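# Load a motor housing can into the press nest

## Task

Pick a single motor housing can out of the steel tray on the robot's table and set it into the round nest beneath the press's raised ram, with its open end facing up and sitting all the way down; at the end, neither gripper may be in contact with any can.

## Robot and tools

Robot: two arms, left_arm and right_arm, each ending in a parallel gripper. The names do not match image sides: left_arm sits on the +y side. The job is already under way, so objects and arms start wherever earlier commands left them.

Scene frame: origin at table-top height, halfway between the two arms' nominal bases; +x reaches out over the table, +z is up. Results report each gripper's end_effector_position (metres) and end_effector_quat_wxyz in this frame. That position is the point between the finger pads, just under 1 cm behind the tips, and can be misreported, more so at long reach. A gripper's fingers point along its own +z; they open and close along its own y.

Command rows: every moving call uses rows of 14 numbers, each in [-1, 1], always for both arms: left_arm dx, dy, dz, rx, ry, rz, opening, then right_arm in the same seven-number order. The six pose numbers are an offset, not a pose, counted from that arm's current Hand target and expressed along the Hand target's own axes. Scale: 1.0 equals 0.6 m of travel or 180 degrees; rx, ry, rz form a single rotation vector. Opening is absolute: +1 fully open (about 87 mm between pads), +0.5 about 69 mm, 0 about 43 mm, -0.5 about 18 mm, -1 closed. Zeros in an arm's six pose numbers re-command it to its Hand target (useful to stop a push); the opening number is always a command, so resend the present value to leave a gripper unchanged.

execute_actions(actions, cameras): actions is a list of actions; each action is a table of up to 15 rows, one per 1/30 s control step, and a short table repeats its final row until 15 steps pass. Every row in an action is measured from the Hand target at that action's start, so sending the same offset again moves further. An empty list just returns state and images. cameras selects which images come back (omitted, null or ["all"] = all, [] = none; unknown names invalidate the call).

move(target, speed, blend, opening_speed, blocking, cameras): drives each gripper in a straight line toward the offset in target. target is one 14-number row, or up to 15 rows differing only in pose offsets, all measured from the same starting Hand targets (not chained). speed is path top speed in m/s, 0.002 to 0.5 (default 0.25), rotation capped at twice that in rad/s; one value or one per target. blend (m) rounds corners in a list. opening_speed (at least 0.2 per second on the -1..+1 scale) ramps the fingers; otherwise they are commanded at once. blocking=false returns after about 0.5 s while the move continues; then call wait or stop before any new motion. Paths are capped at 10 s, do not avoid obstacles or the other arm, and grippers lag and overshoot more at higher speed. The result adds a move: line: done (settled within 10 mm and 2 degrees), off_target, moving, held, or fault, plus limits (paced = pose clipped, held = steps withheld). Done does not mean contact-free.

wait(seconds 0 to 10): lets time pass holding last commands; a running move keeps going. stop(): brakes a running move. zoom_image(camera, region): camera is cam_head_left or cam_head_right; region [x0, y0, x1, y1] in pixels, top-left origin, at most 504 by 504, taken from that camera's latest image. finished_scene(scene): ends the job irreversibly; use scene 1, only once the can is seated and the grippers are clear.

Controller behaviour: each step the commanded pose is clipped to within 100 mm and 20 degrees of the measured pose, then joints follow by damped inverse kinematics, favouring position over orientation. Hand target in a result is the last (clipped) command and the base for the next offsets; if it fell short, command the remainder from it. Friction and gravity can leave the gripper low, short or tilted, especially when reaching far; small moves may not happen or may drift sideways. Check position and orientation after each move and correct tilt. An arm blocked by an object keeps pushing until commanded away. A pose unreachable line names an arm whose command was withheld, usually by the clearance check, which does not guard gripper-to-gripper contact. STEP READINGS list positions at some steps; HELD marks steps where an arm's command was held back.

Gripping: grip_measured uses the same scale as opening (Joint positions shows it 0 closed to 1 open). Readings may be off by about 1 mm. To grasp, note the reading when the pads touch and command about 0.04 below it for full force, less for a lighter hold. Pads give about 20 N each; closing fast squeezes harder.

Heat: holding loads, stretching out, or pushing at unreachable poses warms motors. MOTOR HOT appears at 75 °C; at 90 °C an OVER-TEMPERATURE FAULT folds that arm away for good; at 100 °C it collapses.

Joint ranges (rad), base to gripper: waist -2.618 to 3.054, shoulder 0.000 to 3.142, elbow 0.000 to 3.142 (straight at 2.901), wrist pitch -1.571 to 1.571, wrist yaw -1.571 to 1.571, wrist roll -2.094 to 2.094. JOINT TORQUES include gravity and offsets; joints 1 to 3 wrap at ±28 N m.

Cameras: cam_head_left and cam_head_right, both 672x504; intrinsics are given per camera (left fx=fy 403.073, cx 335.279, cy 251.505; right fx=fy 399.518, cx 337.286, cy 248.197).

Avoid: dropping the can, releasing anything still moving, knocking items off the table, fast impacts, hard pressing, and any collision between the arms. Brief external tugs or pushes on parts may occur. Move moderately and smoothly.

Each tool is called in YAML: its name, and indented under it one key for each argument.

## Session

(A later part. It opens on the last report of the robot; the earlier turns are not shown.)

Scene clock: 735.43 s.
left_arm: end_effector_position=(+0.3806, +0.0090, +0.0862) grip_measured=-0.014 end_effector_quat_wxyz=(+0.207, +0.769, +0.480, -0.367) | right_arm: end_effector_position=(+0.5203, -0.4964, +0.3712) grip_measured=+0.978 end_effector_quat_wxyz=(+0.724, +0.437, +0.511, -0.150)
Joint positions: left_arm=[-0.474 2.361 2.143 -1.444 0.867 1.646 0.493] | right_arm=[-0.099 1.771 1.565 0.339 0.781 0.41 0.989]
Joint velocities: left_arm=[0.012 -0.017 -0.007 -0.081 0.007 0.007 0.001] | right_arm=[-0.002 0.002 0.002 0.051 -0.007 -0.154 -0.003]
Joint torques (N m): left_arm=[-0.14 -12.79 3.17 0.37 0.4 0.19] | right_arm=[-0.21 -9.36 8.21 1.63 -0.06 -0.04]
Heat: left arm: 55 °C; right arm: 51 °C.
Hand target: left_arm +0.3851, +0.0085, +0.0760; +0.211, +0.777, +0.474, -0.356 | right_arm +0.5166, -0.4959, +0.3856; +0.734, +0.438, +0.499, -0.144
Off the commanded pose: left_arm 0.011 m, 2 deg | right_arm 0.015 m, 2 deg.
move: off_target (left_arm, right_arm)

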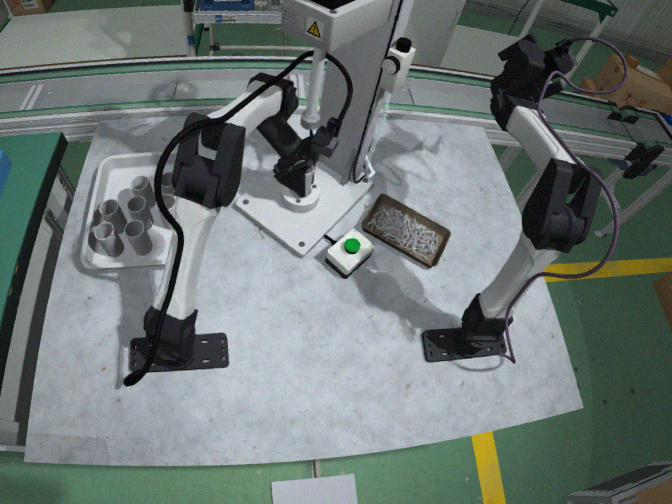

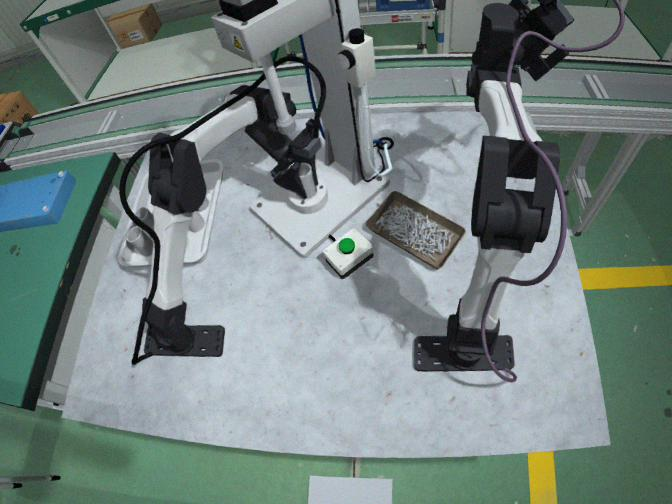

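move:
  target: [0.0125,0.0002,0.011,0,0,0,-0.12,0,0,0,0,0,0,1]
  speed: 0.03

zoom_image:
  camera: "cam_head_right"
  region: [280, 150, 336, 220]

zoom_image:
  camera: "cam_head_left"
  region: [275, 150, 331, 220]

Scene clock: 740.73 s.
left_arm: end_effector_position=(+0.3807, +0.0079, +0.0845) grip_measured=-0.015 end_effector_quat_wxyz=(+0.215, +0.764, +0.480, -0.374) | right_arm: end_effector_position=(+0.5203, -0.4964, +0.3712) grip_measured=+0.978 end_effector_quat_wxyz=(+0.724, +0.437, +0.511, -0.150)
Joint positions: left_arm=[-0.469 2.356 2.118 -1.421 0.889 1.646 0.493] | right_arm=[-0.099 1.771 1.565 0.339 0.781 0.41 0.989]
Joint velocities: left_arm=[-0.017 -0.012 0.007 -0.037 0.066 0.007 -0.001] | right_arm=[-0.017 0.002 -0.002 0.007 0.007 0.007 -0.008]
Joint torques (N m): left_arm=[-0.58 -12.14 2.35 0.49 0.19 0.23] | right_arm=[-0.21 -9.36 8.21 1.62 -0.06 -0.04]
Heat: left arm: 54 °C; right arm: 51 °C.
Hand target: left_arm +0.3849, +0.0085, +0.0661; +0.211, +0.777, +0.474, -0.356 | right_arm +0.5166, -0.4959, +0.3856; +0.734, +0.438, +0.499, -0.144
Off the commanded pose: left_arm 0.019 m, 3 deg | right_arm 0.015 m, 2 deg.
move: off_target (left_arm, right_arm)

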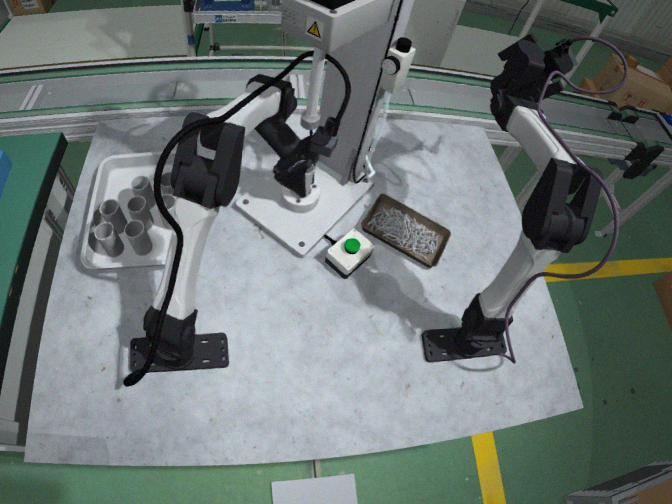

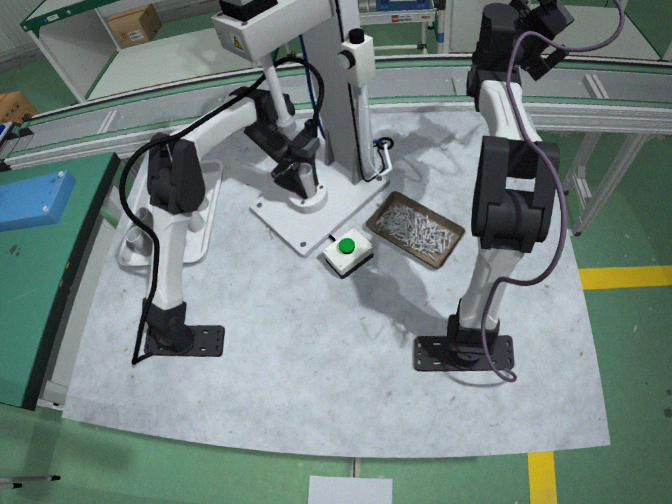

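Scaled by 7.200.

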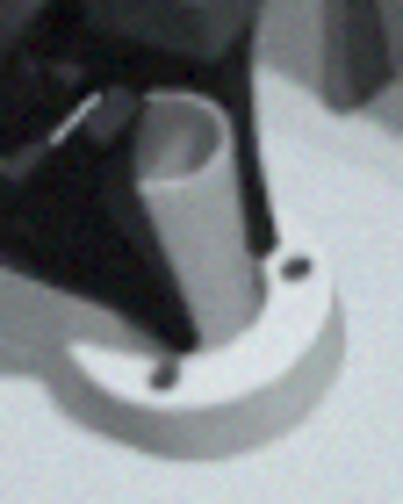

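Scaled by 7.200.

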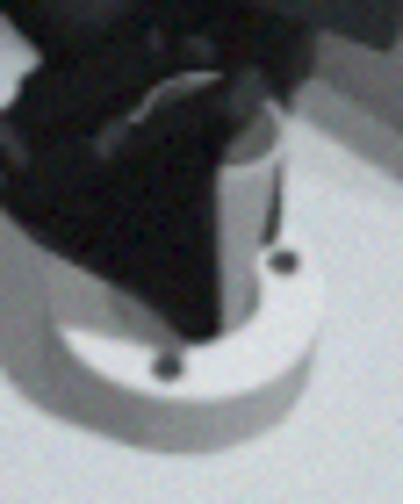

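move:
  target: [-0.021, -0.002, -0.014, 0, 0, 0, -0.12, 0, 0, 0, 0, 0, 0, 1]
  speed: 0.05

zoom_image:
  camera: "cam_head_right"
  region: [280, 150, 336, 220]

zoom_image:
  camera: "cam_head_left"
  region: [275, 150, 331, 220]

Scene clock: 753.27 s.
left_arm: end_effector_position=(+0.3809, +0.0079, +0.0853) grip_measured=-0.015 end_effector_quat_wxyz=(+0.216, +0.764, +0.480, -0.374) | right_arm: end_effector_position=(+0.5203, -0.4964, +0.3712) grip_measured=+0.978 end_effector_quat_wxyz=(+0.724, +0.437, +0.511, -0.150)
Joint positions: left_arm=[-0.469 2.355 2.12 -1.422 0.889 1.646 0.493] | right_arm=[-0.099 1.771 1.565 0.339 0.781 0.41 0.989]
Joint velocities: left_arm=[0.002 0.007 0.002 -0.051 -0.066 -0.037 -0.009] | right_arm=[-0.002 -0.007 0.007 -0.051 0.022 0.022 0.008]
Joint torques (N m): left_arm=[-1.03 -13.15 5.14 0.12 0.18 0.09] | right_arm=[-0.23 -9.35 8.21 1.63 -0.06 -0.04]
Heat: left arm: 53 °C; right arm: 51 °C.
Hand target: left_arm +0.3832, +0.0070, +0.0812; +0.211, +0.777, +0.474, -0.356 | right_arm +0.5166, -0.4959, +0.3856; +0.734, +0.438, +0.499, -0.144
Off the commanded pose: left_arm 0.005 m, 3 deg | right_arm 0.015 m, 2 deg.
move: off_target (left_arm, right_arm)

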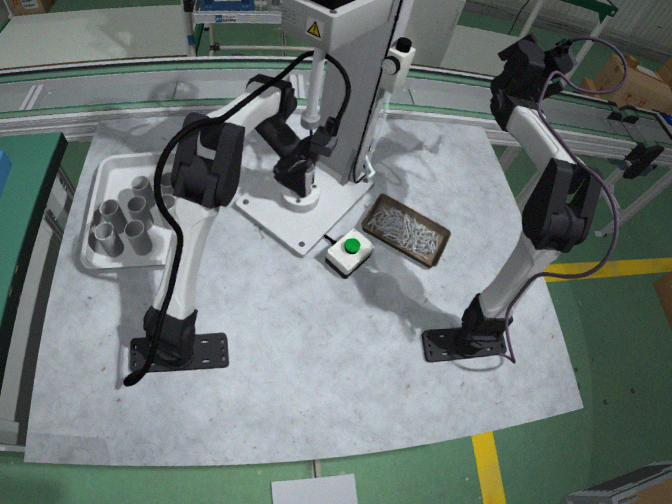

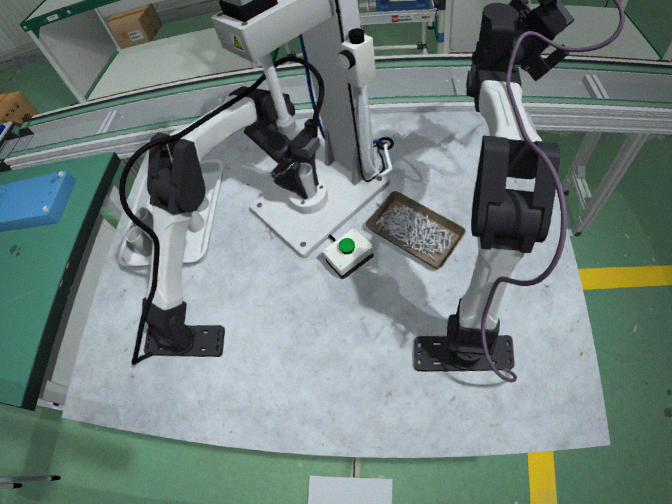

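Scaled by 7.200.

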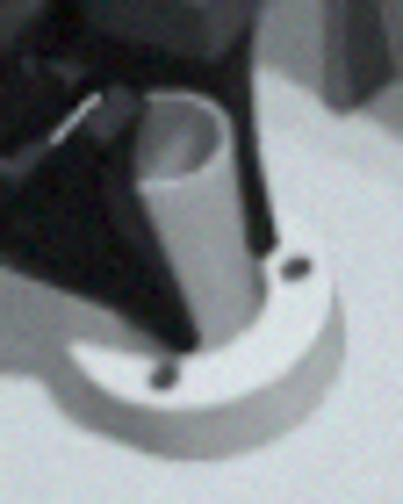

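Scaled by 7.200.

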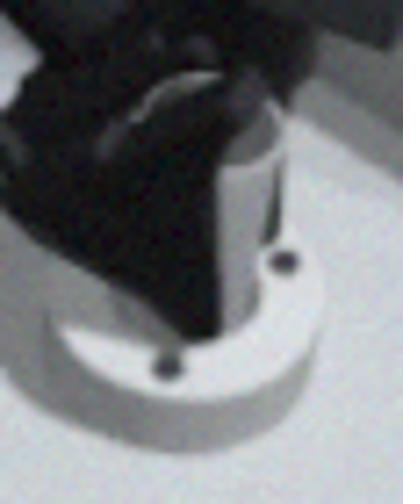

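move:
  target: [0.001, -0.003, -0.009, 0, -0.015, 0, -0.12, 0, 0, 0, 0, 0, 0, 1]
  speed: 0.05
  cameras: []

move:
  target: [0.007, -0.003, 0.0, 0, 0, 0, -0.12, 0, 0, 0, 0, 0, 0, 1]
  speed: 0.05

zoom_image:
  camera: "cam_head_right"
  region: [280, 150, 336, 220]

zoom_image:
  camera: "cam_head_left"
  region: [275, 150, 331, 220]

Scene clock: 762.83 s.
left_arm: end_effector_position=(+0.3811, +0.0088, +0.0869) grip_measured=-0.015 end_effector_quat_wxyz=(+0.222, +0.766, +0.471, -0.377) | right_arm: end_effector_position=(+0.5203, -0.4964, +0.3712) grip_measured=+0.978 end_effector_quat_wxyz=(+0.724, +0.437, +0.511, -0.150)
Joint positions: left_arm=[-0.463 2.355 2.12 -1.433 0.902 1.676 0.493] | right_arm=[-0.099 1.771 1.565 0.339 0.781 0.41 0.989]
Joint velocities: left_arm=[-0.002 -0.012 0.007 -0.037 0.022 0.022 0.004] | right_arm=[-0.007 -0.002 -0.007 0.037 -0.051 0.007 -0.003]
Joint torques (N m): left_arm=[0.62 -12.37 5.56 -0.11 0.5 0.24] | right_arm=[-0.23 -9.36 8.21 1.63 -0.06 -0.04]
Heat: left arm: 53 °C; right arm: 51 °C.
Hand target: left_arm +0.3838, +0.0121, +0.0843; +0.221, +0.769, +0.469, -0.374 | right_arm +0.5166, -0.4959, +0.3856; +0.734, +0.438, +0.499, -0.144
Off the commanded pose: left_arm 0.005 m, 1 deg | right_arm 0.015 m, 2 deg.
move: off_target (right_arm)
No camera images: "cameras" was empty.

Scene clock: 763.53 s.
left_arm: end_effector_position=(+0.3828, +0.0108, +0.0869) grip_measured=-0.015 end_effector_quat_wxyz=(+0.224, +0.766, +0.470, -0.376) | right_arm: end_effector_position=(+0.5203, -0.4964, +0.3712) grip_measured=+0.978 end_effector_quat_wxyz=(+0.724, +0.437, +0.511, -0.150)
Joint positions: left_arm=[-0.457 2.355 2.12 -1.434 0.902 1.684 0.493] | right_arm=[-0.099 1.771 1.565 0.339 0.781 0.41 0.989]
Joint velocities: left_arm=[-0.022 0.012 -0.012 -0.081 0.037 -0.007 0.013] | right_arm=[0.002 0.007 0.002 0.022 -0.081 -0.037 0.003]
Joint torques (N m): left_arm=[0.66 -12.78 3.78 0.02 0.48 0.26] | right_arm=[-0.23 -9.36 8.21 1.63 -0.06 -0.04]
Heat: left arm: 53 °C; right arm: 51 °C.
Hand target: left_arm +0.3834, +0.0152, +0.0810; +0.221, +0.769, +0.469, -0.373 | right_arm +0.5166, -0.4959, +0.3856; +0.734, +0.438, +0.499, -0.144
Off the commanded pose: left_arm 0.007 m, 1 deg | right_arm 0.015 m, 2 deg.
move: off_target (right_arm)

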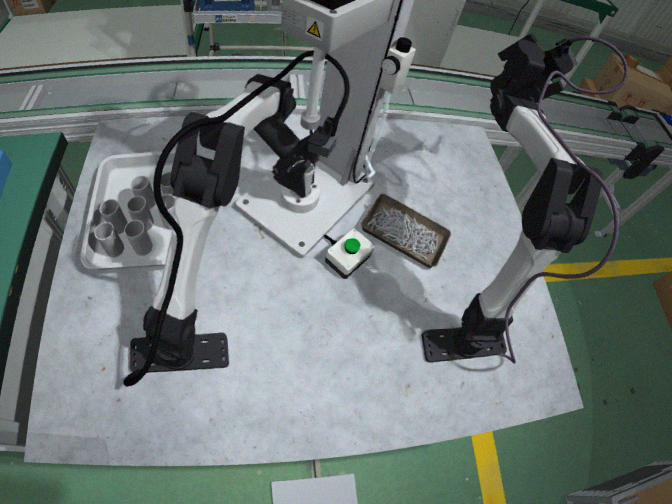

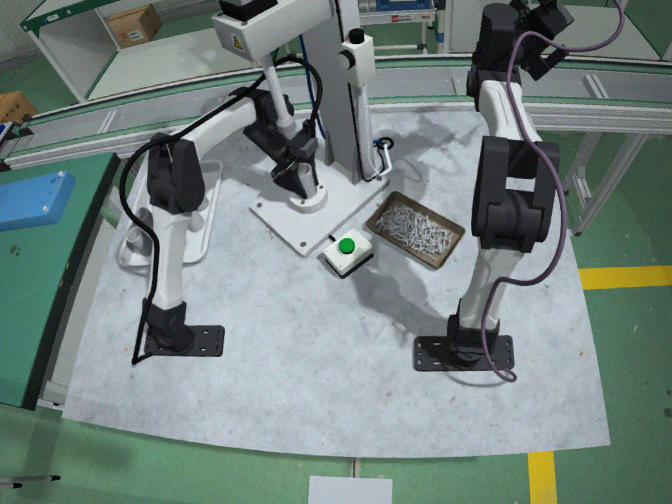

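Scaled by 7.200.

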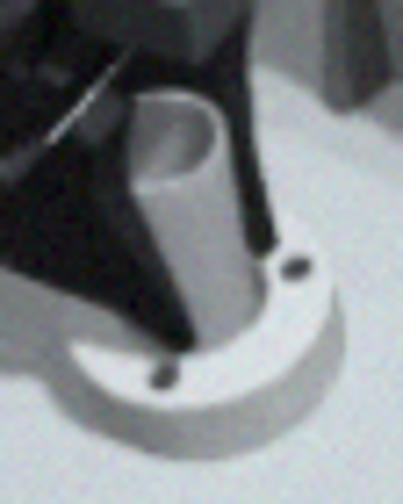

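Scaled by 7.200.

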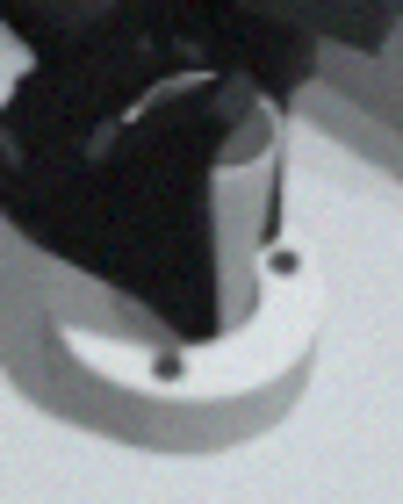

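move:
  target: [0.010, 0.000, 0.009, 0, 0, 0, -0.12, 0, 0, 0, 0, 0, 0, 1]
  speed: 0.05
  cameras: []

move:
  target: [0.004, -0.003, -0.003, 0, 0, 0, -0.12, 0, 0, 0, 0, 0, 0, 1]
  speed: 0.05
  cameras: []

move:
  target: [0.004, -0.003, -0.003, 0, 0, 0, -0.12, 0, 0, 0, 0, 0, 0, 1]
  speed: 0.05
  cameras: []

Scene clock: 768.43 s.
left_arm: end_effector_position=(+0.3808, +0.0085, +0.0863) grip_measured=-0.015 end_effector_quat_wxyz=(+0.231, +0.760, +0.468, -0.388) | right_arm: end_effector_position=(+0.5203, -0.4964, +0.3712) grip_measured=+0.978 end_effector_quat_wxyz=(+0.724, +0.437, +0.511, -0.150)
Joint positions: left_arm=[-0.454 2.355 2.103 -1.426 0.933 1.689 0.493] | right_arm=[-0.099 1.771 1.565 0.339 0.781 0.41 0.989]
Joint velocities: left_arm=[0.002 0.002 -0.007 0.037 0.022 0.022 -0.001] | right_arm=[-0.007 0.017 -0.027 0.11 0.007 -0.11 -0.008]
Joint torques (N m): left_arm=[0.35 -12.59 3 0.17 0.2 0.21] | right_arm=[-0.23 -9.36 8.21 1.62 -0.06 -0.04]
Heat: left arm: 54 °C; right arm: 51 °C.
Hand target: left_arm +0.3831, +0.0148, +0.0730; +0.222, +0.769, +0.469, -0.373 | right_arm +0.5166, -0.4959, +0.3856; +0.734, +0.438, +0.499, -0.144
Off the commanded pose: left_arm 0.015 m, 2 deg | right_arm 0.015 m, 2 deg.
move: off_target (left_arm, right_arm)
No camera images: "cameras" was empty.

Scene clock: 769.17 s.
left_arm: end_effector_position=(+0.3808, +0.0088, +0.0862) grip_measured=-0.015 end_effector_quat_wxyz=(+0.236, +0.757, +0.466, -0.392) | right_arm: end_effector_position=(+0.5203, -0.4964, +0.3712) grip_measured=+0.978 end_effector_quat_wxyz=(+0.724, +0.437, +0.511, -0.150)
Joint positions: left_arm=[-0.449 2.355 2.096 -1.425 0.946 1.699 0.493] | right_arm=[-0.099 1.771 1.565 0.339 0.781 0.41 0.989]
Joint velocities: left_arm=[-0.017 0.012 -0.007 0.051 -0.037 0.022 0.006] | right_arm=[-0.007 -0.007 -0.002 -0.022 -0.095 0.022 -0.003]
Joint torques (N m): left_arm=[0.47 -12.89 2.81 0.08 0.08 0.25] | right_arm=[-0.23 -9.35 8.21 1.63 -0.06 -0.04]
Heat: left arm: 54 °C; right arm: 51 °C.
Hand target: left_arm +0.3829, +0.0183, +0.0722; +0.221, +0.769, +0.470, -0.373 | right_arm +0.5166, -0.4959, +0.3856; +0.734, +0.438, +0.499, -0.144
Off the commanded pose: left_arm 0.017 m, 3 deg | right_arm 0.015 m, 2 deg.
move: off_target (left_arm, right_arm)
No camera images: "cameras" was empty.

Scene clock: 769.90 s.
left_arm: end_effector_position=(+0.3811, +0.0095, +0.0862) grip_measured=-0.015 end_effector_quat_wxyz=(+0.241, +0.755, +0.464, -0.396) | right_arm: end_effector_position=(+0.5203, -0.4964, +0.3712) grip_measured=+0.978 end_effector_quat_wxyz=(+0.724, +0.437, +0.511, -0.150)
Joint positions: left_arm=[-0.443 2.355 2.09 -1.425 0.959 1.711 0.492] | right_arm=[-0.099 1.771 1.565 0.339 0.781 0.41 0.989]
Joint velocities: left_arm=[-0.007 0.002 -0.017 0.022 -0.11 0.007 0.006] | right_arm=[-0.002 -0.012 -0.007 -0.022 0.037 0.037 -0.003]
Joint torques (N m): left_arm=[0.68 -13.29 2.74 0.06 -0.08 0.22] | right_arm=[-0.23 -9.36 8.21 1.63 -0.06 -0.04]
Heat: left arm: 54 °C; right arm: 51 °C.
Hand target: left_arm +0.3827, +0.0219, +0.0715; +0.221, +0.769, +0.470, -0.373 | right_arm +0.5166, -0.4959, +0.3856; +0.734, +0.438, +0.499, -0.144
Off the commanded pose: left_arm 0.019 m, 4 deg | right_arm 0.015 m, 2 deg.
move: off_target (left_arm, right_arm)
No camera images: "cameras" was empty.

move:
  target: [-0.0239, 0.0067, -0.0032, 0, 0, 0, -0.12, 0, 0, 0, 0, 0, 0, 1]
  speed: 0.05
  cameras: []

move:
  target: [0, 0, 0, 0, 0, 0, 0.1, 0, 0, 0, 0, 0, 0, 1]
  opening_speed: 0.2

zoom_image:
  camera: "cam_head_right"
  region: [280, 150, 336, 220]

zoom_image:
  camera: "cam_head_left"
  region: [275, 150, 331, 220]

Scene clock: 788.20 s.
left_arm: end_effector_position=(+0.3814, +0.0092, +0.0870) grip_measured=-0.015 end_effector_quat_wxyz=(+0.237, +0.757, +0.466, -0.392) | right_arm: end_effector_position=(+0.5203, -0.4964, +0.3712) grip_measured=+0.978 end_effector_quat_wxyz=(+0.724, +0.437, +0.511, -0.150)
Joint positions: left_arm=[-0.448 2.355 2.099 -1.427 0.947 1.7 0.492] | right_arm=[-0.099 1.771 1.565 0.339 0.781 0.41 0.989]
Joint velocities: left_arm=[-0.002 0.002 0.002 -0.081 0.007 -0.051 0.004] | right_arm=[0.012 -0.002 0.007 -0.007 -0.007 0.066 -0.013]
Joint torques (N m): left_arm=[-0.59 -13.12 6.06 -0.13 0.12 -0.04] | right_arm=[-0.23 -9.36 8.21 1.63 -0.06 -0.04]
Heat: left arm: 54 °C; right arm: 52 °C.
Hand target: left_arm +0.3829, +0.0131, +0.0839; +0.222, +0.769, +0.469, -0.374 | right_arm +0.5166, -0.4959, +0.3856; +0.734, +0.438, +0.499, -0.144
Off the commanded pose: left_arm 0.005 m, 3 deg | right_arm 0.015 m, 2 deg.
move: off_target (left_arm, right_arm)
No camera images: "cameras" was empty.

Scene clock: 789.50 s.
left_arm: end_effector_position=(+0.3828, +0.0142, +0.0825) grip_measured=+0.100 end_effector_quat_wxyz=(+0.226, +0.765, +0.470, -0.378) | right_arm: end_effector_position=(+0.5203, -0.4964, +0.3712) grip_measured=+0.978 end_effector_quat_wxyz=(+0.724, +0.437, +0.511, -0.150)
Joint positions: left_arm=[-0.448 2.355 2.099 -1.427 0.907 1.7 0.55] | right_arm=[-0.099 1.771 1.565 0.339 0.781 0.41 0.989]
Joint velocities: left_arm=[-0.002 -0.002 -0.007 -0.022 0.037 -0.022 0.009] | right_arm=[-0.002 -0.017 -0.007 -0.007 0.007 -0.022 0.003]
Joint torques (N m): left_arm=[-0.57 -12.98 6.15 -0.16 0.4 -0.01] | right_arm=[-0.23 -9.35 8.21 1.63 -0.06 -0.04]
Heat: left arm: 54 °C; right arm: 52 °C.
Hand target: left_arm +0.3829, +0.0131, +0.0839; +0.222, +0.769, +0.469, -0.374 | right_arm +0.5166, -0.4959, +0.3856; +0.734, +0.438, +0.499, -0.144
Off the commanded pose: left_arm 0.002 m, 1 deg | right_arm 0.015 m, 2 deg.
move: off_target (right_arm)

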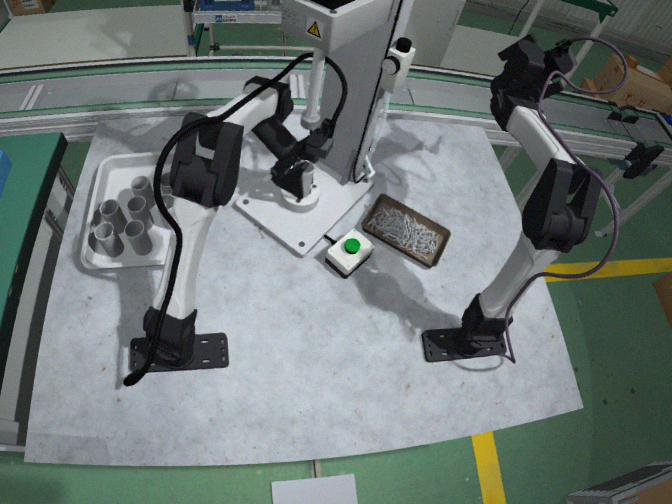

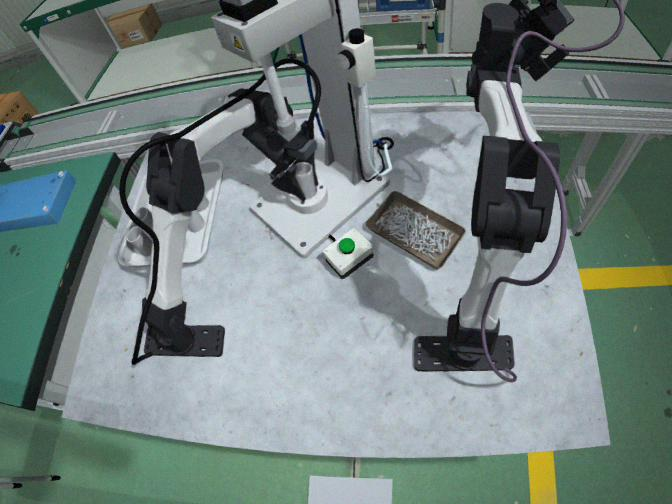

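Scaled by 7.200.

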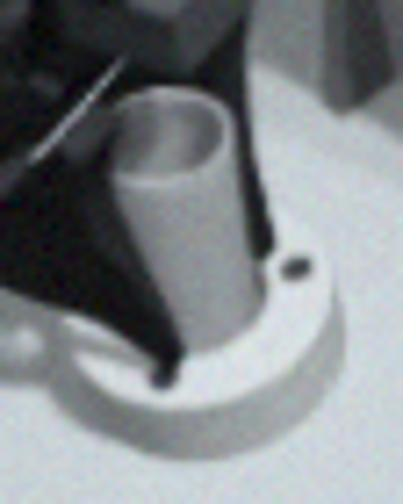

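Scaled by 7.200.

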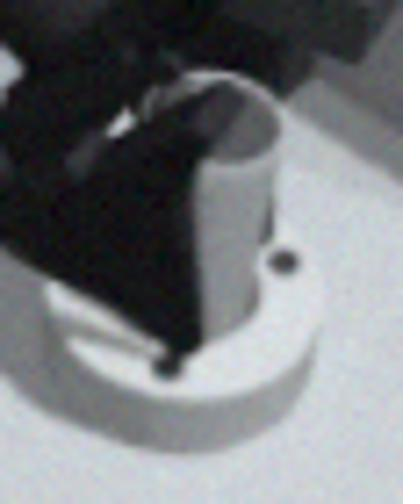

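move:
  target: [0, 0, 0, 0, 0, 0, 0.35, 0, 0, 0, 0, 0, 0, 1]
  opening_speed: 0.25

zoom_image:
  camera: "cam_head_right"
  region: [280, 150, 336, 220]

zoom_image:
  camera: "cam_head_left"
  region: [275, 150, 331, 220]

Scene clock: 794.77 s.
left_arm: end_effector_position=(+0.3830, +0.0146, +0.0821) grip_measured=+0.350 end_effector_quat_wxyz=(+0.225, +0.766, +0.470, -0.377) | right_arm: end_effector_position=(+0.5203, -0.4964, +0.3712) grip_measured=+0.978 end_effector_quat_wxyz=(+0.724, +0.437, +0.511, -0.150)
Joint positions: left_arm=[-0.448 2.355 2.099 -1.427 0.904 1.7 0.675] | right_arm=[-0.099 1.771 1.565 0.339 0.781 0.41 0.989]
Joint velocities: left_arm=[-0.017 -0.017 -0.002 -0.081 -0.037 -0.066 0.004] | right_arm=[-0.012 -0.002 0.002 -0.066 -0.022 0.051 -0.013]
Joint torques (N m): left_arm=[-0.55 -13.12 6.08 -0.14 0.44 -0.02] | right_arm=[-0.23 -9.36 8.21 1.63 -0.06 -0.04]
Heat: left arm: 56 °C; right arm: 52 °C.
Hand target: left_arm +0.3829, +0.0131, +0.0839; +0.221, +0.769, +0.469, -0.374 | right_arm +0.5166, -0.4959, +0.3856; +0.734, +0.438, +0.499, -0.144
Off the commanded pose: left_arm 0.002 m, 1 deg | right_arm 0.015 m, 2 deg.
move: off_target (right_arm)

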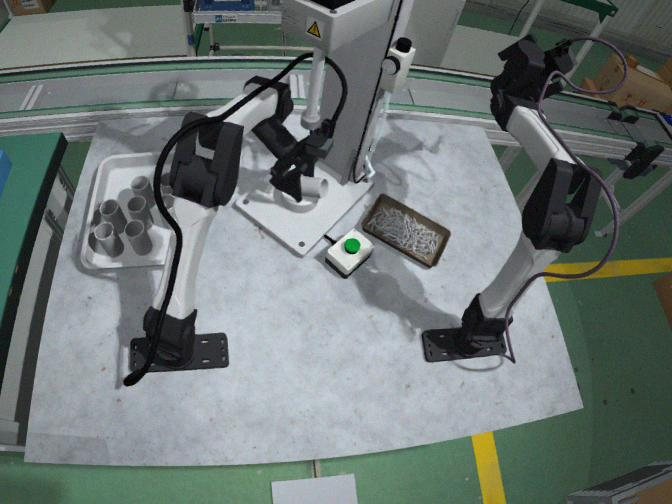

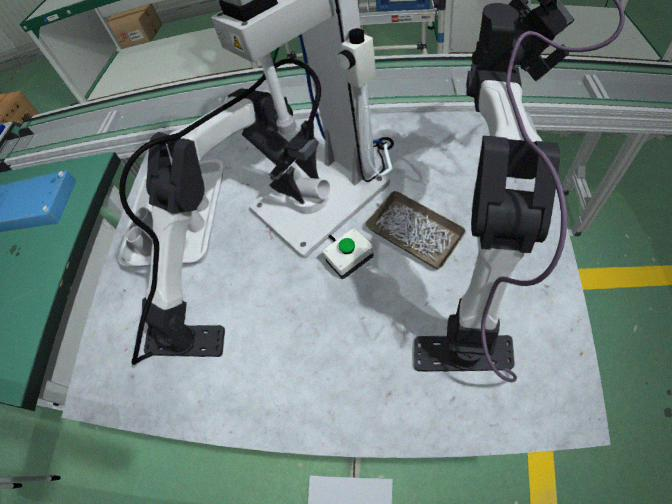

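Scaled by 7.200.

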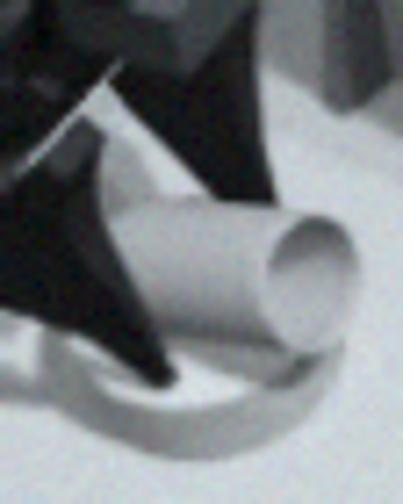

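Scaled by 7.200.

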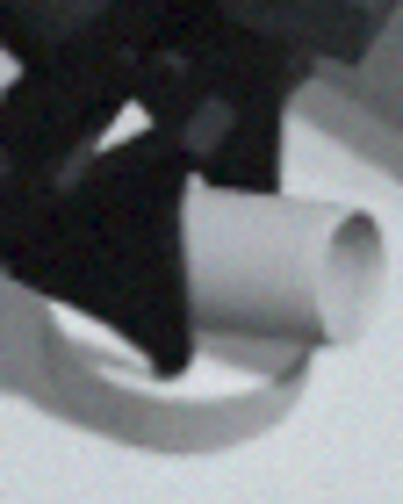

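move:
  target: [0, 0, 0, 0, 0, 0, 0.6, 0, 0, 0, 0, 0, 0, 1]
  opening_speed: 0.25
  cameras: []

move:
  target: [0, 0, -0.03, 0, 0, 0, 0.6, 0, 0, 0, 0, 0, 0, 1]
  speed: 0.03

zoom_image:
  camera: "cam_head_right"
  region: [280, 150, 336, 220]

zoom_image:
  camera: "cam_head_left"
  region: [275, 150, 331, 220]

Scene clock: 815.80 s.
left_arm: end_effector_position=(+0.3796, +0.0159, +0.0826) grip_measured=+0.600 end_effector_quat_wxyz=(+0.219, +0.763, +0.473, -0.382) | right_arm: end_effector_position=(+0.5203, -0.4964, +0.3712) grip_measured=+0.978 end_effector_quat_wxyz=(+0.724, +0.437, +0.511, -0.150)
Joint positions: left_arm=[-0.448 2.355 2.099 -1.444 0.905 1.7 0.8] | right_arm=[-0.099 1.771 1.565 0.339 0.781 0.41 0.989]
Joint velocities: left_arm=[-0.007 -0.017 0.017 -0.051 0.037 -0.051 0.008] | right_arm=[-0.012 -0.002 -0.002 -0.037 0.022 -0.022 0.013]
Joint torques (N m): left_arm=[-0.61 -12.97 6.08 0.02 0.44 0] | right_arm=[-0.23 -9.36 8.21 1.63 -0.06 -0.04]
Heat: left arm: 59 °C; right arm: 52 °C.
Hand target: left_arm +0.3829, +0.0131, +0.0839; +0.222, +0.769, +0.469, -0.374 | right_arm +0.5166, -0.4959, +0.3856; +0.734, +0.438, +0.499, -0.144
Off the commanded pose: left_arm 0.005 m, 1 deg | right_arm 0.015 m, 2 deg.
move: off_target (right_arm)
No camera images: "cameras" was empty.

Scene clock: 816.97 s.
left_arm: end_effector_position=(+0.3849, +0.0226, +0.0962) grip_measured=+0.600 end_effector_quat_wxyz=(+0.221, +0.768, +0.470, -0.375) | right_arm: end_effector_position=(+0.5203, -0.4964, +0.3712) grip_measured=+0.978 end_effector_quat_wxyz=(+0.724, +0.437, +0.511, -0.150)
Joint positions: left_arm=[-0.433 2.363 2.171 -1.515 0.894 1.729 0.8] | right_arm=[-0.099 1.771 1.565 0.339 0.781 0.41 0.989]
Joint velocities: left_arm=[0.007 -0.012 -0.037 0.022 -0.007 0.007 0.011] | right_arm=[0.007 0.012 0.007 -0.022 0.022 -0.007 -0.018]
Joint torques (N m): left_arm=[0.83 -11.4 7.21 -0.27 0.48 0.19] | right_arm=[-0.23 -9.35 8.21 1.63 -0.06 -0.04]
Heat: left arm: 59 °C; right arm: 52 °C.
Hand target: left_arm +0.3897, +0.0255, +0.0949; +0.221, +0.769, +0.470, -0.373 | right_arm +0.5166, -0.4959, +0.3856; +0.734, +0.438, +0.499, -0.144
Off the commanded pose: left_arm 0.006 m, 0 deg | right_arm 0.015 m, 2 deg.
move: off_target (right_arm)

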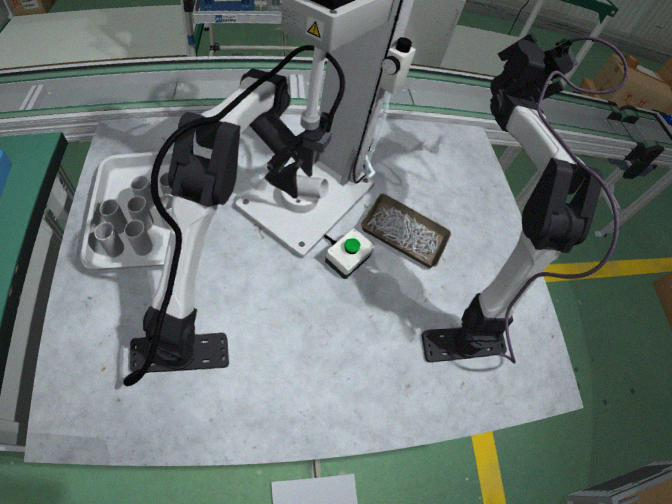

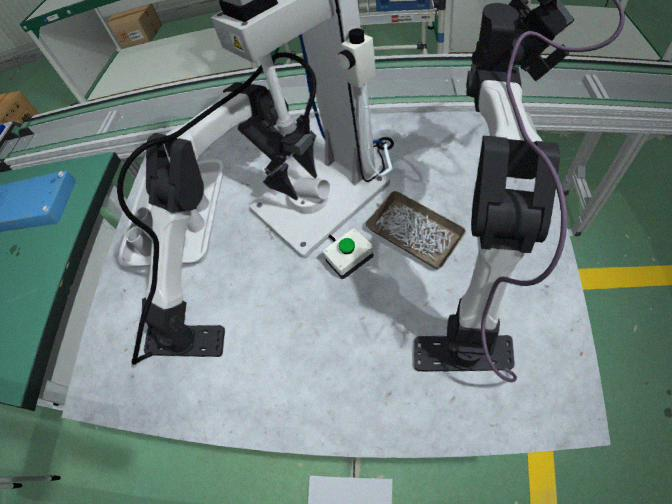

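Scaled by 7.200.

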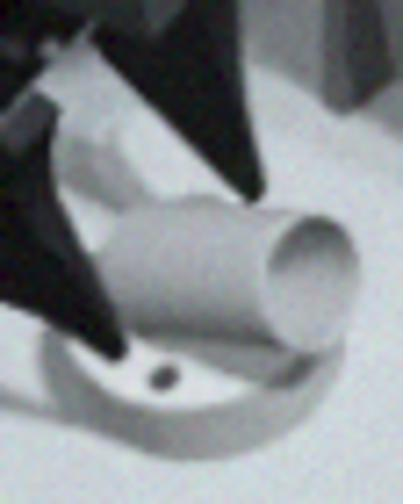

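Scaled by 7.200.

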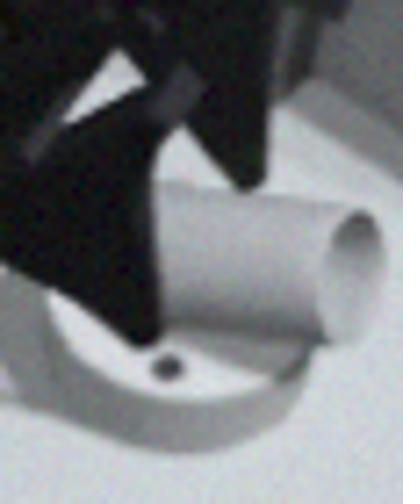

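move:
  target: [0, 0, -0.11, 0, 0, 0, 0.8, 0, 0, 0, 0, 0, 0, 1]
  speed: 0.06

zoom_image:
  camera: "cam_head_right"
  region: [270, 140, 340, 220]

zoom_image:
  camera: "cam_head_left"
  region: [265, 140, 335, 220]

Scene clock: 821.23 s.
left_arm: end_effector_position=(+0.4119, +0.0709, +0.1104) grip_measured=+0.800 end_effector_quat_wxyz=(+0.243, +0.754, +0.505, -0.343) | right_arm: end_effector_position=(+0.5203, -0.4964, +0.3712) grip_measured=+0.978 end_effector_quat_wxyz=(+0.724, +0.437, +0.511, -0.150)
Joint positions: left_arm=[-0.319 2.33 2.186 -1.541 0.861 1.747 0.9] | right_arm=[-0.099 1.771 1.565 0.339 0.781 0.41 0.989]
Joint velocities: left_arm=[0.002 0.012 -0.002 0.037 -0.007 -0.051 -0.002] | right_arm=[-0.002 -0.007 0.022 0.022 -0.022 -0.037 0.013]
Joint torques (N m): left_arm=[0.47 -17.57 6.75 -0.21 0.64 0.19] | right_arm=[-0.23 -9.36 8.23 1.63 -0.06 -0.04]
Heat: left arm: 59 °C; right arm: 52 °C.
Hand target: left_arm +0.4148, +0.0709, +0.1367; +0.220, +0.770, +0.470, -0.371 | right_arm +0.5166, -0.4959, +0.3856; +0.734, +0.438, +0.499, -0.144
Off the commanded pose: left_arm 0.026 m, 6 deg | right_arm 0.015 m, 2 deg.
joint sent to its limit (left arm) — joint 4 (wrist pitch), lower limit. The joint targets are off in orientation, not in position.
move: off_target (left_arm, right_arm)

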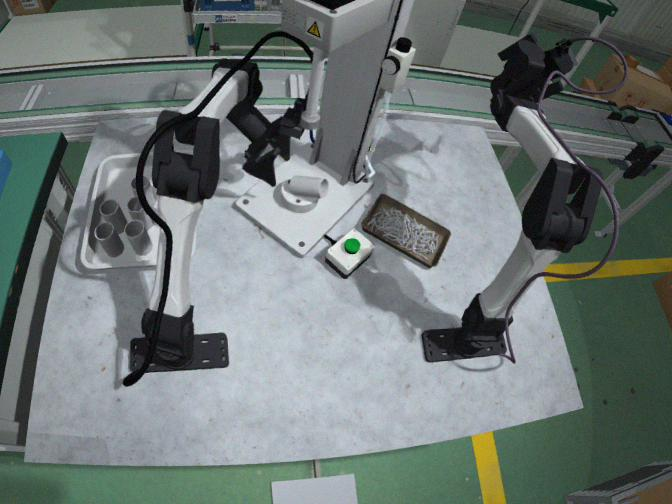

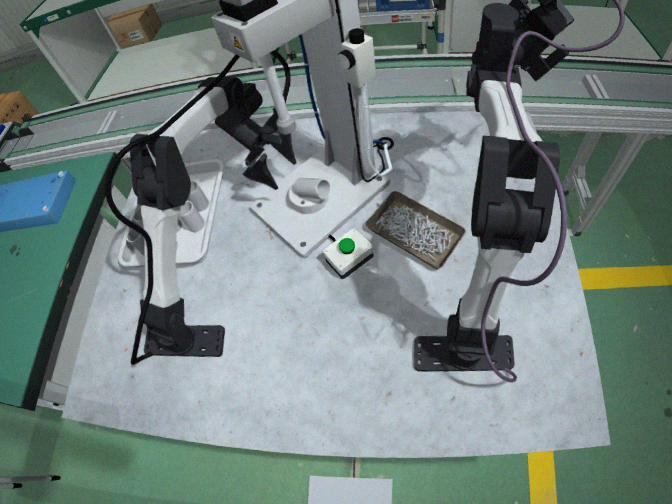

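Scaled by 6.300.

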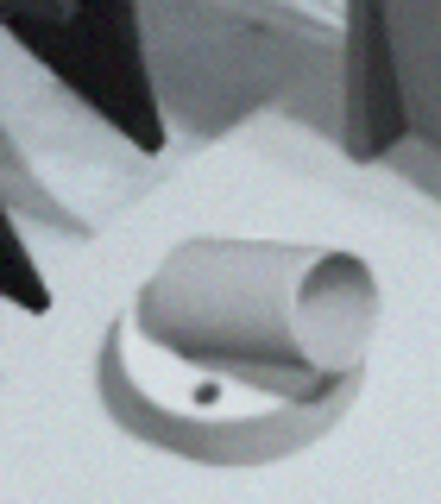

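Scaled by 6.300.

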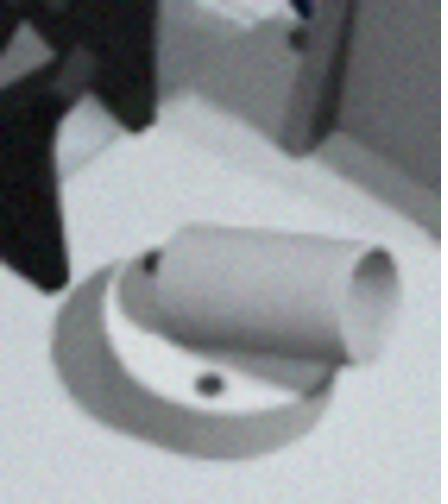

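move:
  target: [0, 0, 0.125, 0, 0, 0, 0.7, 0, 0, 0, 0, 0, 0, 1]
  speed: 0.06

zoom_image:
  camera: "cam_head_right"
  region: [270, 140, 340, 220]

zoom_image:
  camera: "cam_head_left"
  region: [265, 140, 335, 220]

Scene clock: 856.93 s.
left_arm: end_effector_position=(+0.4091, +0.0540, +0.1079) grip_measured=+0.700 end_effector_quat_wxyz=(+0.266, +0.748, +0.486, -0.365) | right_arm: end_effector_position=(+0.5203, -0.4964, +0.3712) grip_measured=+0.978 end_effector_quat_wxyz=(+0.724, +0.437, +0.511, -0.150)
Joint positions: left_arm=[-0.334 2.335 2.154 -1.503 0.933 1.765 0.85] | right_arm=[-0.099 1.771 1.565 0.339 0.781 0.41 0.989]
Joint velocities: left_arm=[-0.007 -0.002 -0.002 -0.007 -0.037 0.007 -0.002] | right_arm=[-0.002 0.007 -0.002 -0.007 -0.037 -0.037 0.008]
Joint torques (N m): left_arm=[-9.06 -10.56 4.15 0.06 0.16 -0.39] | right_arm=[-0.23 -9.36 8.21 1.63 -0.06 -0.04]
Heat: left arm: 66 °C; right arm: 52 °C.
Hand target: left_arm +0.3864, +0.0194, +0.0893; +0.221, +0.769, +0.470, -0.373 | right_arm +0.5166, -0.4959, +0.3856; +0.734, +0.438, +0.499, -0.144
Off the commanded pose: left_arm 0.045 m, 6 deg | right_arm 0.015 m, 2 deg.
move: off_target (left_arm, right_arm)

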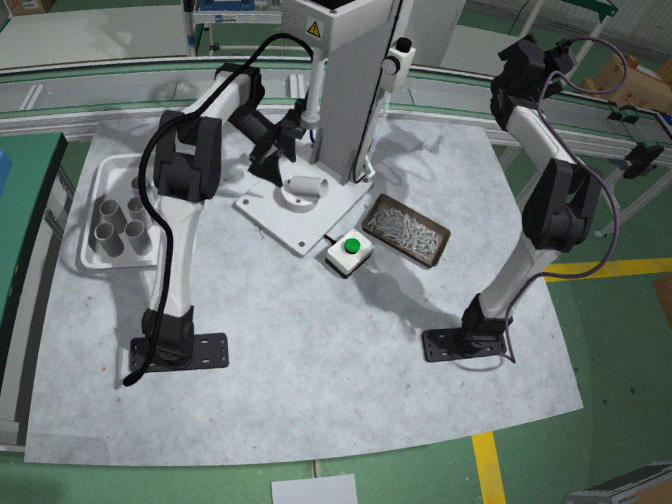

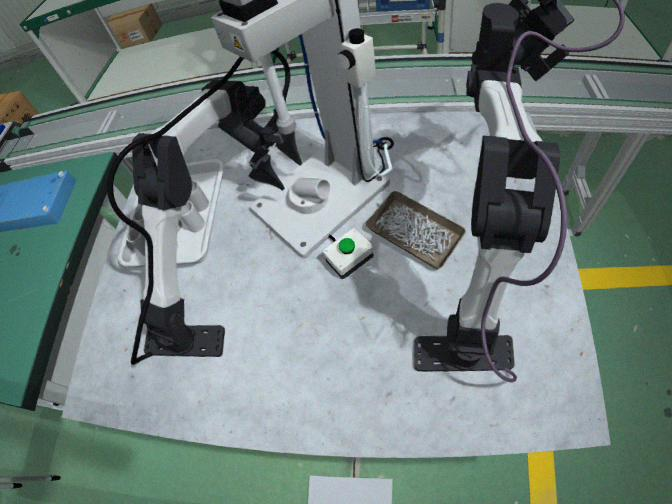

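Scaled by 6.300.

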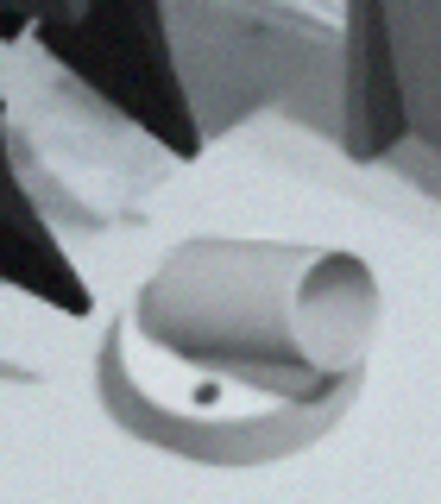

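Scaled by 6.300.

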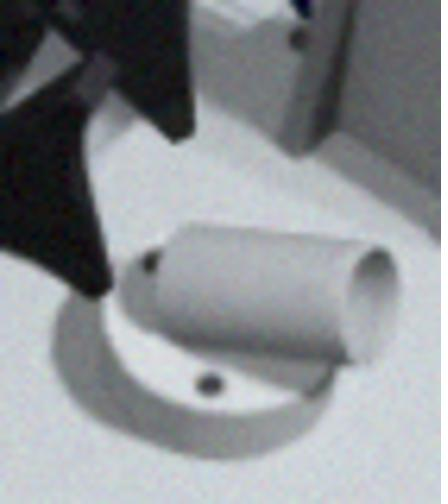

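move:
  target: [0, 0, -0.095, 0, 0, 0, 0.7, 0, 0, 0, 0, 0, 0, 1]
  speed: 0.06
  cameras: []

move:
  target: [-0.0247, -0.06, 0.015, 0, 0, 0, 0.7, 0, 0, 0, 0, 0, 0, 1]
  speed: 0.06

Scene clock: 861.50 s.
left_arm: end_effector_position=(+0.4087, +0.0596, +0.1086) grip_measured=+0.700 end_effector_quat_wxyz=(+0.254, +0.750, +0.491, -0.363) | right_arm: end_effector_position=(+0.5203, -0.4964, +0.3712) grip_measured=+0.978 end_effector_quat_wxyz=(+0.724, +0.437, +0.511, -0.150)
Joint positions: left_arm=[-0.329 2.347 2.184 -1.544 0.911 1.774 0.85] | right_arm=[-0.099 1.771 1.565 0.339 0.781 0.41 0.989]
Joint velocities: left_arm=[0.002 0.002 -0.007 -0.022 -0.037 -0.007 0.009] | right_arm=[0.017 -0.002 -0.012 -0.081 0.037 -0.037 -0.003]
Joint torques (N m): left_arm=[-1.18 -16.39 6.94 -0.23 0.24 -0.16] | right_arm=[-0.21 -9.36 8.21 1.63 -0.06 -0.04]
Heat: left arm: 65 °C; right arm: 52 °C.
Hand target: left_arm +0.4079, +0.0585, +0.1253; +0.221, +0.770, +0.470, -0.372 | right_arm +0.5166, -0.4959, +0.3856; +0.734, +0.438, +0.499, -0.144
Off the commanded pose: left_arm 0.016 m, 5 deg | right_arm 0.015 m, 2 deg.
joint sent to its limit (left arm) — joint 4 (wrist pitch), lower limit. The joint targets are off in orientation, not in position.
move: off_target (left_arm, right_arm)
No camera images: "cameras" was empty.

Scene clock: 862.67 s.
left_arm: end_effector_position=(+0.3809, +0.0710, +0.1090) grip_measured=+0.700 end_effector_quat_wxyz=(+0.227, +0.738, +0.511, -0.378) | right_arm: end_effector_position=(+0.5203, -0.4964, +0.3712) grip_measured=+0.978 end_effector_quat_wxyz=(+0.724, +0.437, +0.511, -0.150)
Joint positions: left_arm=[-0.325 2.258 2.035 -1.541 0.899 1.753 0.85] | right_arm=[-0.099 1.771 1.565 0.339 0.781 0.41 0.989]
Joint velocities: left_arm=[0.002 -0.017 -0.012 0.037 0.007 -0.007 -0.019] | right_arm=[-0.007 -0.002 0.012 -0.022 0.022 -0.081 0.013]
Joint torques (N m): left_arm=[-3.62 -18.91 4.33 -0.38 0.36 0.47] | right_arm=[-0.23 -9.36 8.21 1.63 -0.06 -0.04]
Heat: left arm: 66 °C; right arm: 52 °C.
Hand target: left_arm +0.3689, +0.0606, +0.1321; +0.221, +0.770, +0.470, -0.372 | right_arm +0.5166, -0.4959, +0.3856; +0.734, +0.438, +0.499, -0.144
Off the commanded pose: left_arm 0.028 m, 6 deg | right_arm 0.015 m, 2 deg.
joint sent to its limit (left arm) — joint 4 (wrist pitch), lower limit. The joint targets still meet the commanded pose.
move: off_target (left_arm, right_arm)

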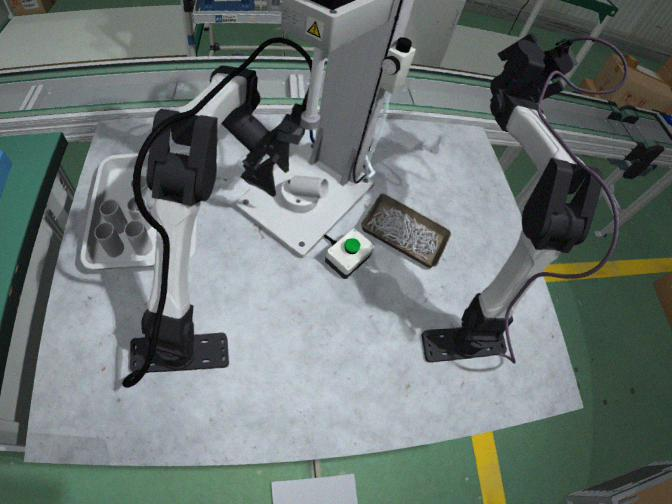

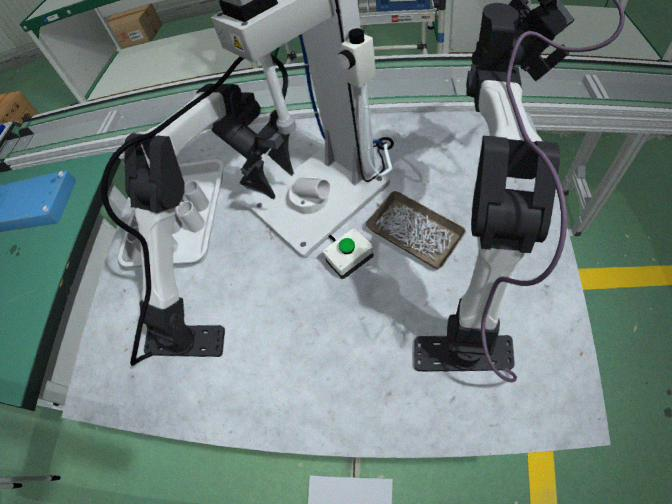

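move:
  target: [0.0103, 0.0435, 0.099, 0, 0, 0, 0.7, 0, 0, 0, 0, 0, 0, 1]
  speed: 0.06

zoom_image:
  camera: "cam_head_right"
  region: [270, 140, 340, 220]

zoom_image:
  camera: "cam_head_left"
  region: [265, 140, 335, 220]

Scene clock: 868.93 s.
left_arm: end_effector_position=(+0.3961, +0.0581, +0.1069) grip_measured=+0.700 end_effector_quat_wxyz=(+0.268, +0.748, +0.486, -0.365) | right_arm: end_effector_position=(+0.5203, -0.4964, +0.3712) grip_measured=+0.978 end_effector_quat_wxyz=(+0.724, +0.437, +0.511, -0.150)
Joint positions: left_arm=[-0.333 2.258 2.018 -1.44 0.935 1.764 0.85] | right_arm=[-0.099 1.771 1.565 0.339 0.781 0.41 0.989]
Joint velocities: left_arm=[-0.002 -0.002 -0.027 0.022 -0.007 -0.007 0.012] | right_arm=[0.022 -0.012 0.002 0.007 -0.022 -0.022 -0.008]
Joint torques (N m): left_arm=[-11.77 -9.98 4.63 0.26 0.19 -0.82] | right_arm=[-0.23 -9.36 8.21 1.63 -0.06 -0.04]
Heat: left arm: 66 °C; right arm: 52 °C.
Hand target: left_arm +0.3710, +0.0111, +0.0895; +0.222, +0.769, +0.469, -0.374 | right_arm +0.5166, -0.4959, +0.3856; +0.734, +0.438, +0.499, -0.144
Off the commanded pose: left_arm 0.056 m, 6 deg | right_arm 0.015 m, 2 deg.
move: off_target (left_arm, right_arm)

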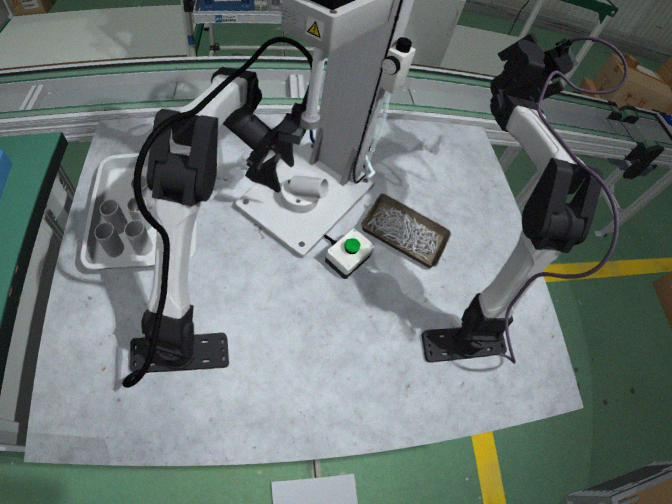

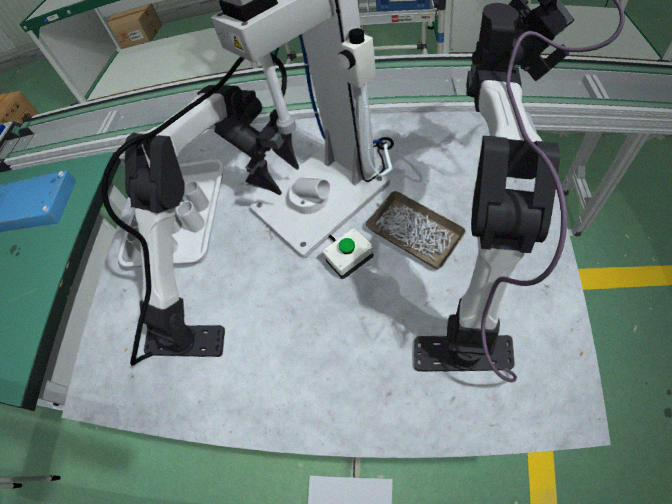

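Scaled by 6.300.

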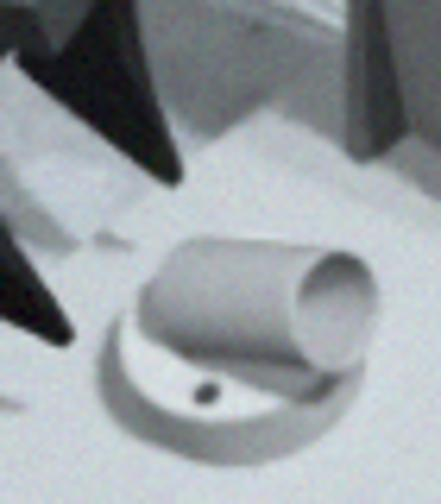

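Scaled by 6.300.

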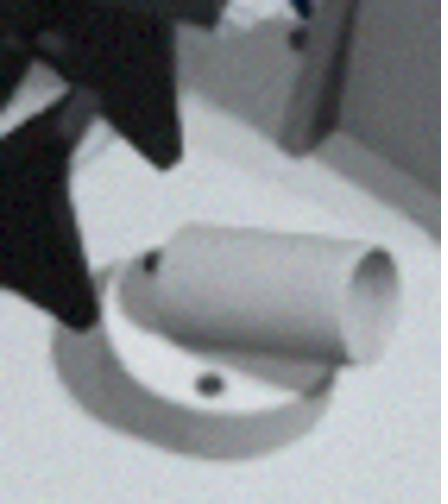

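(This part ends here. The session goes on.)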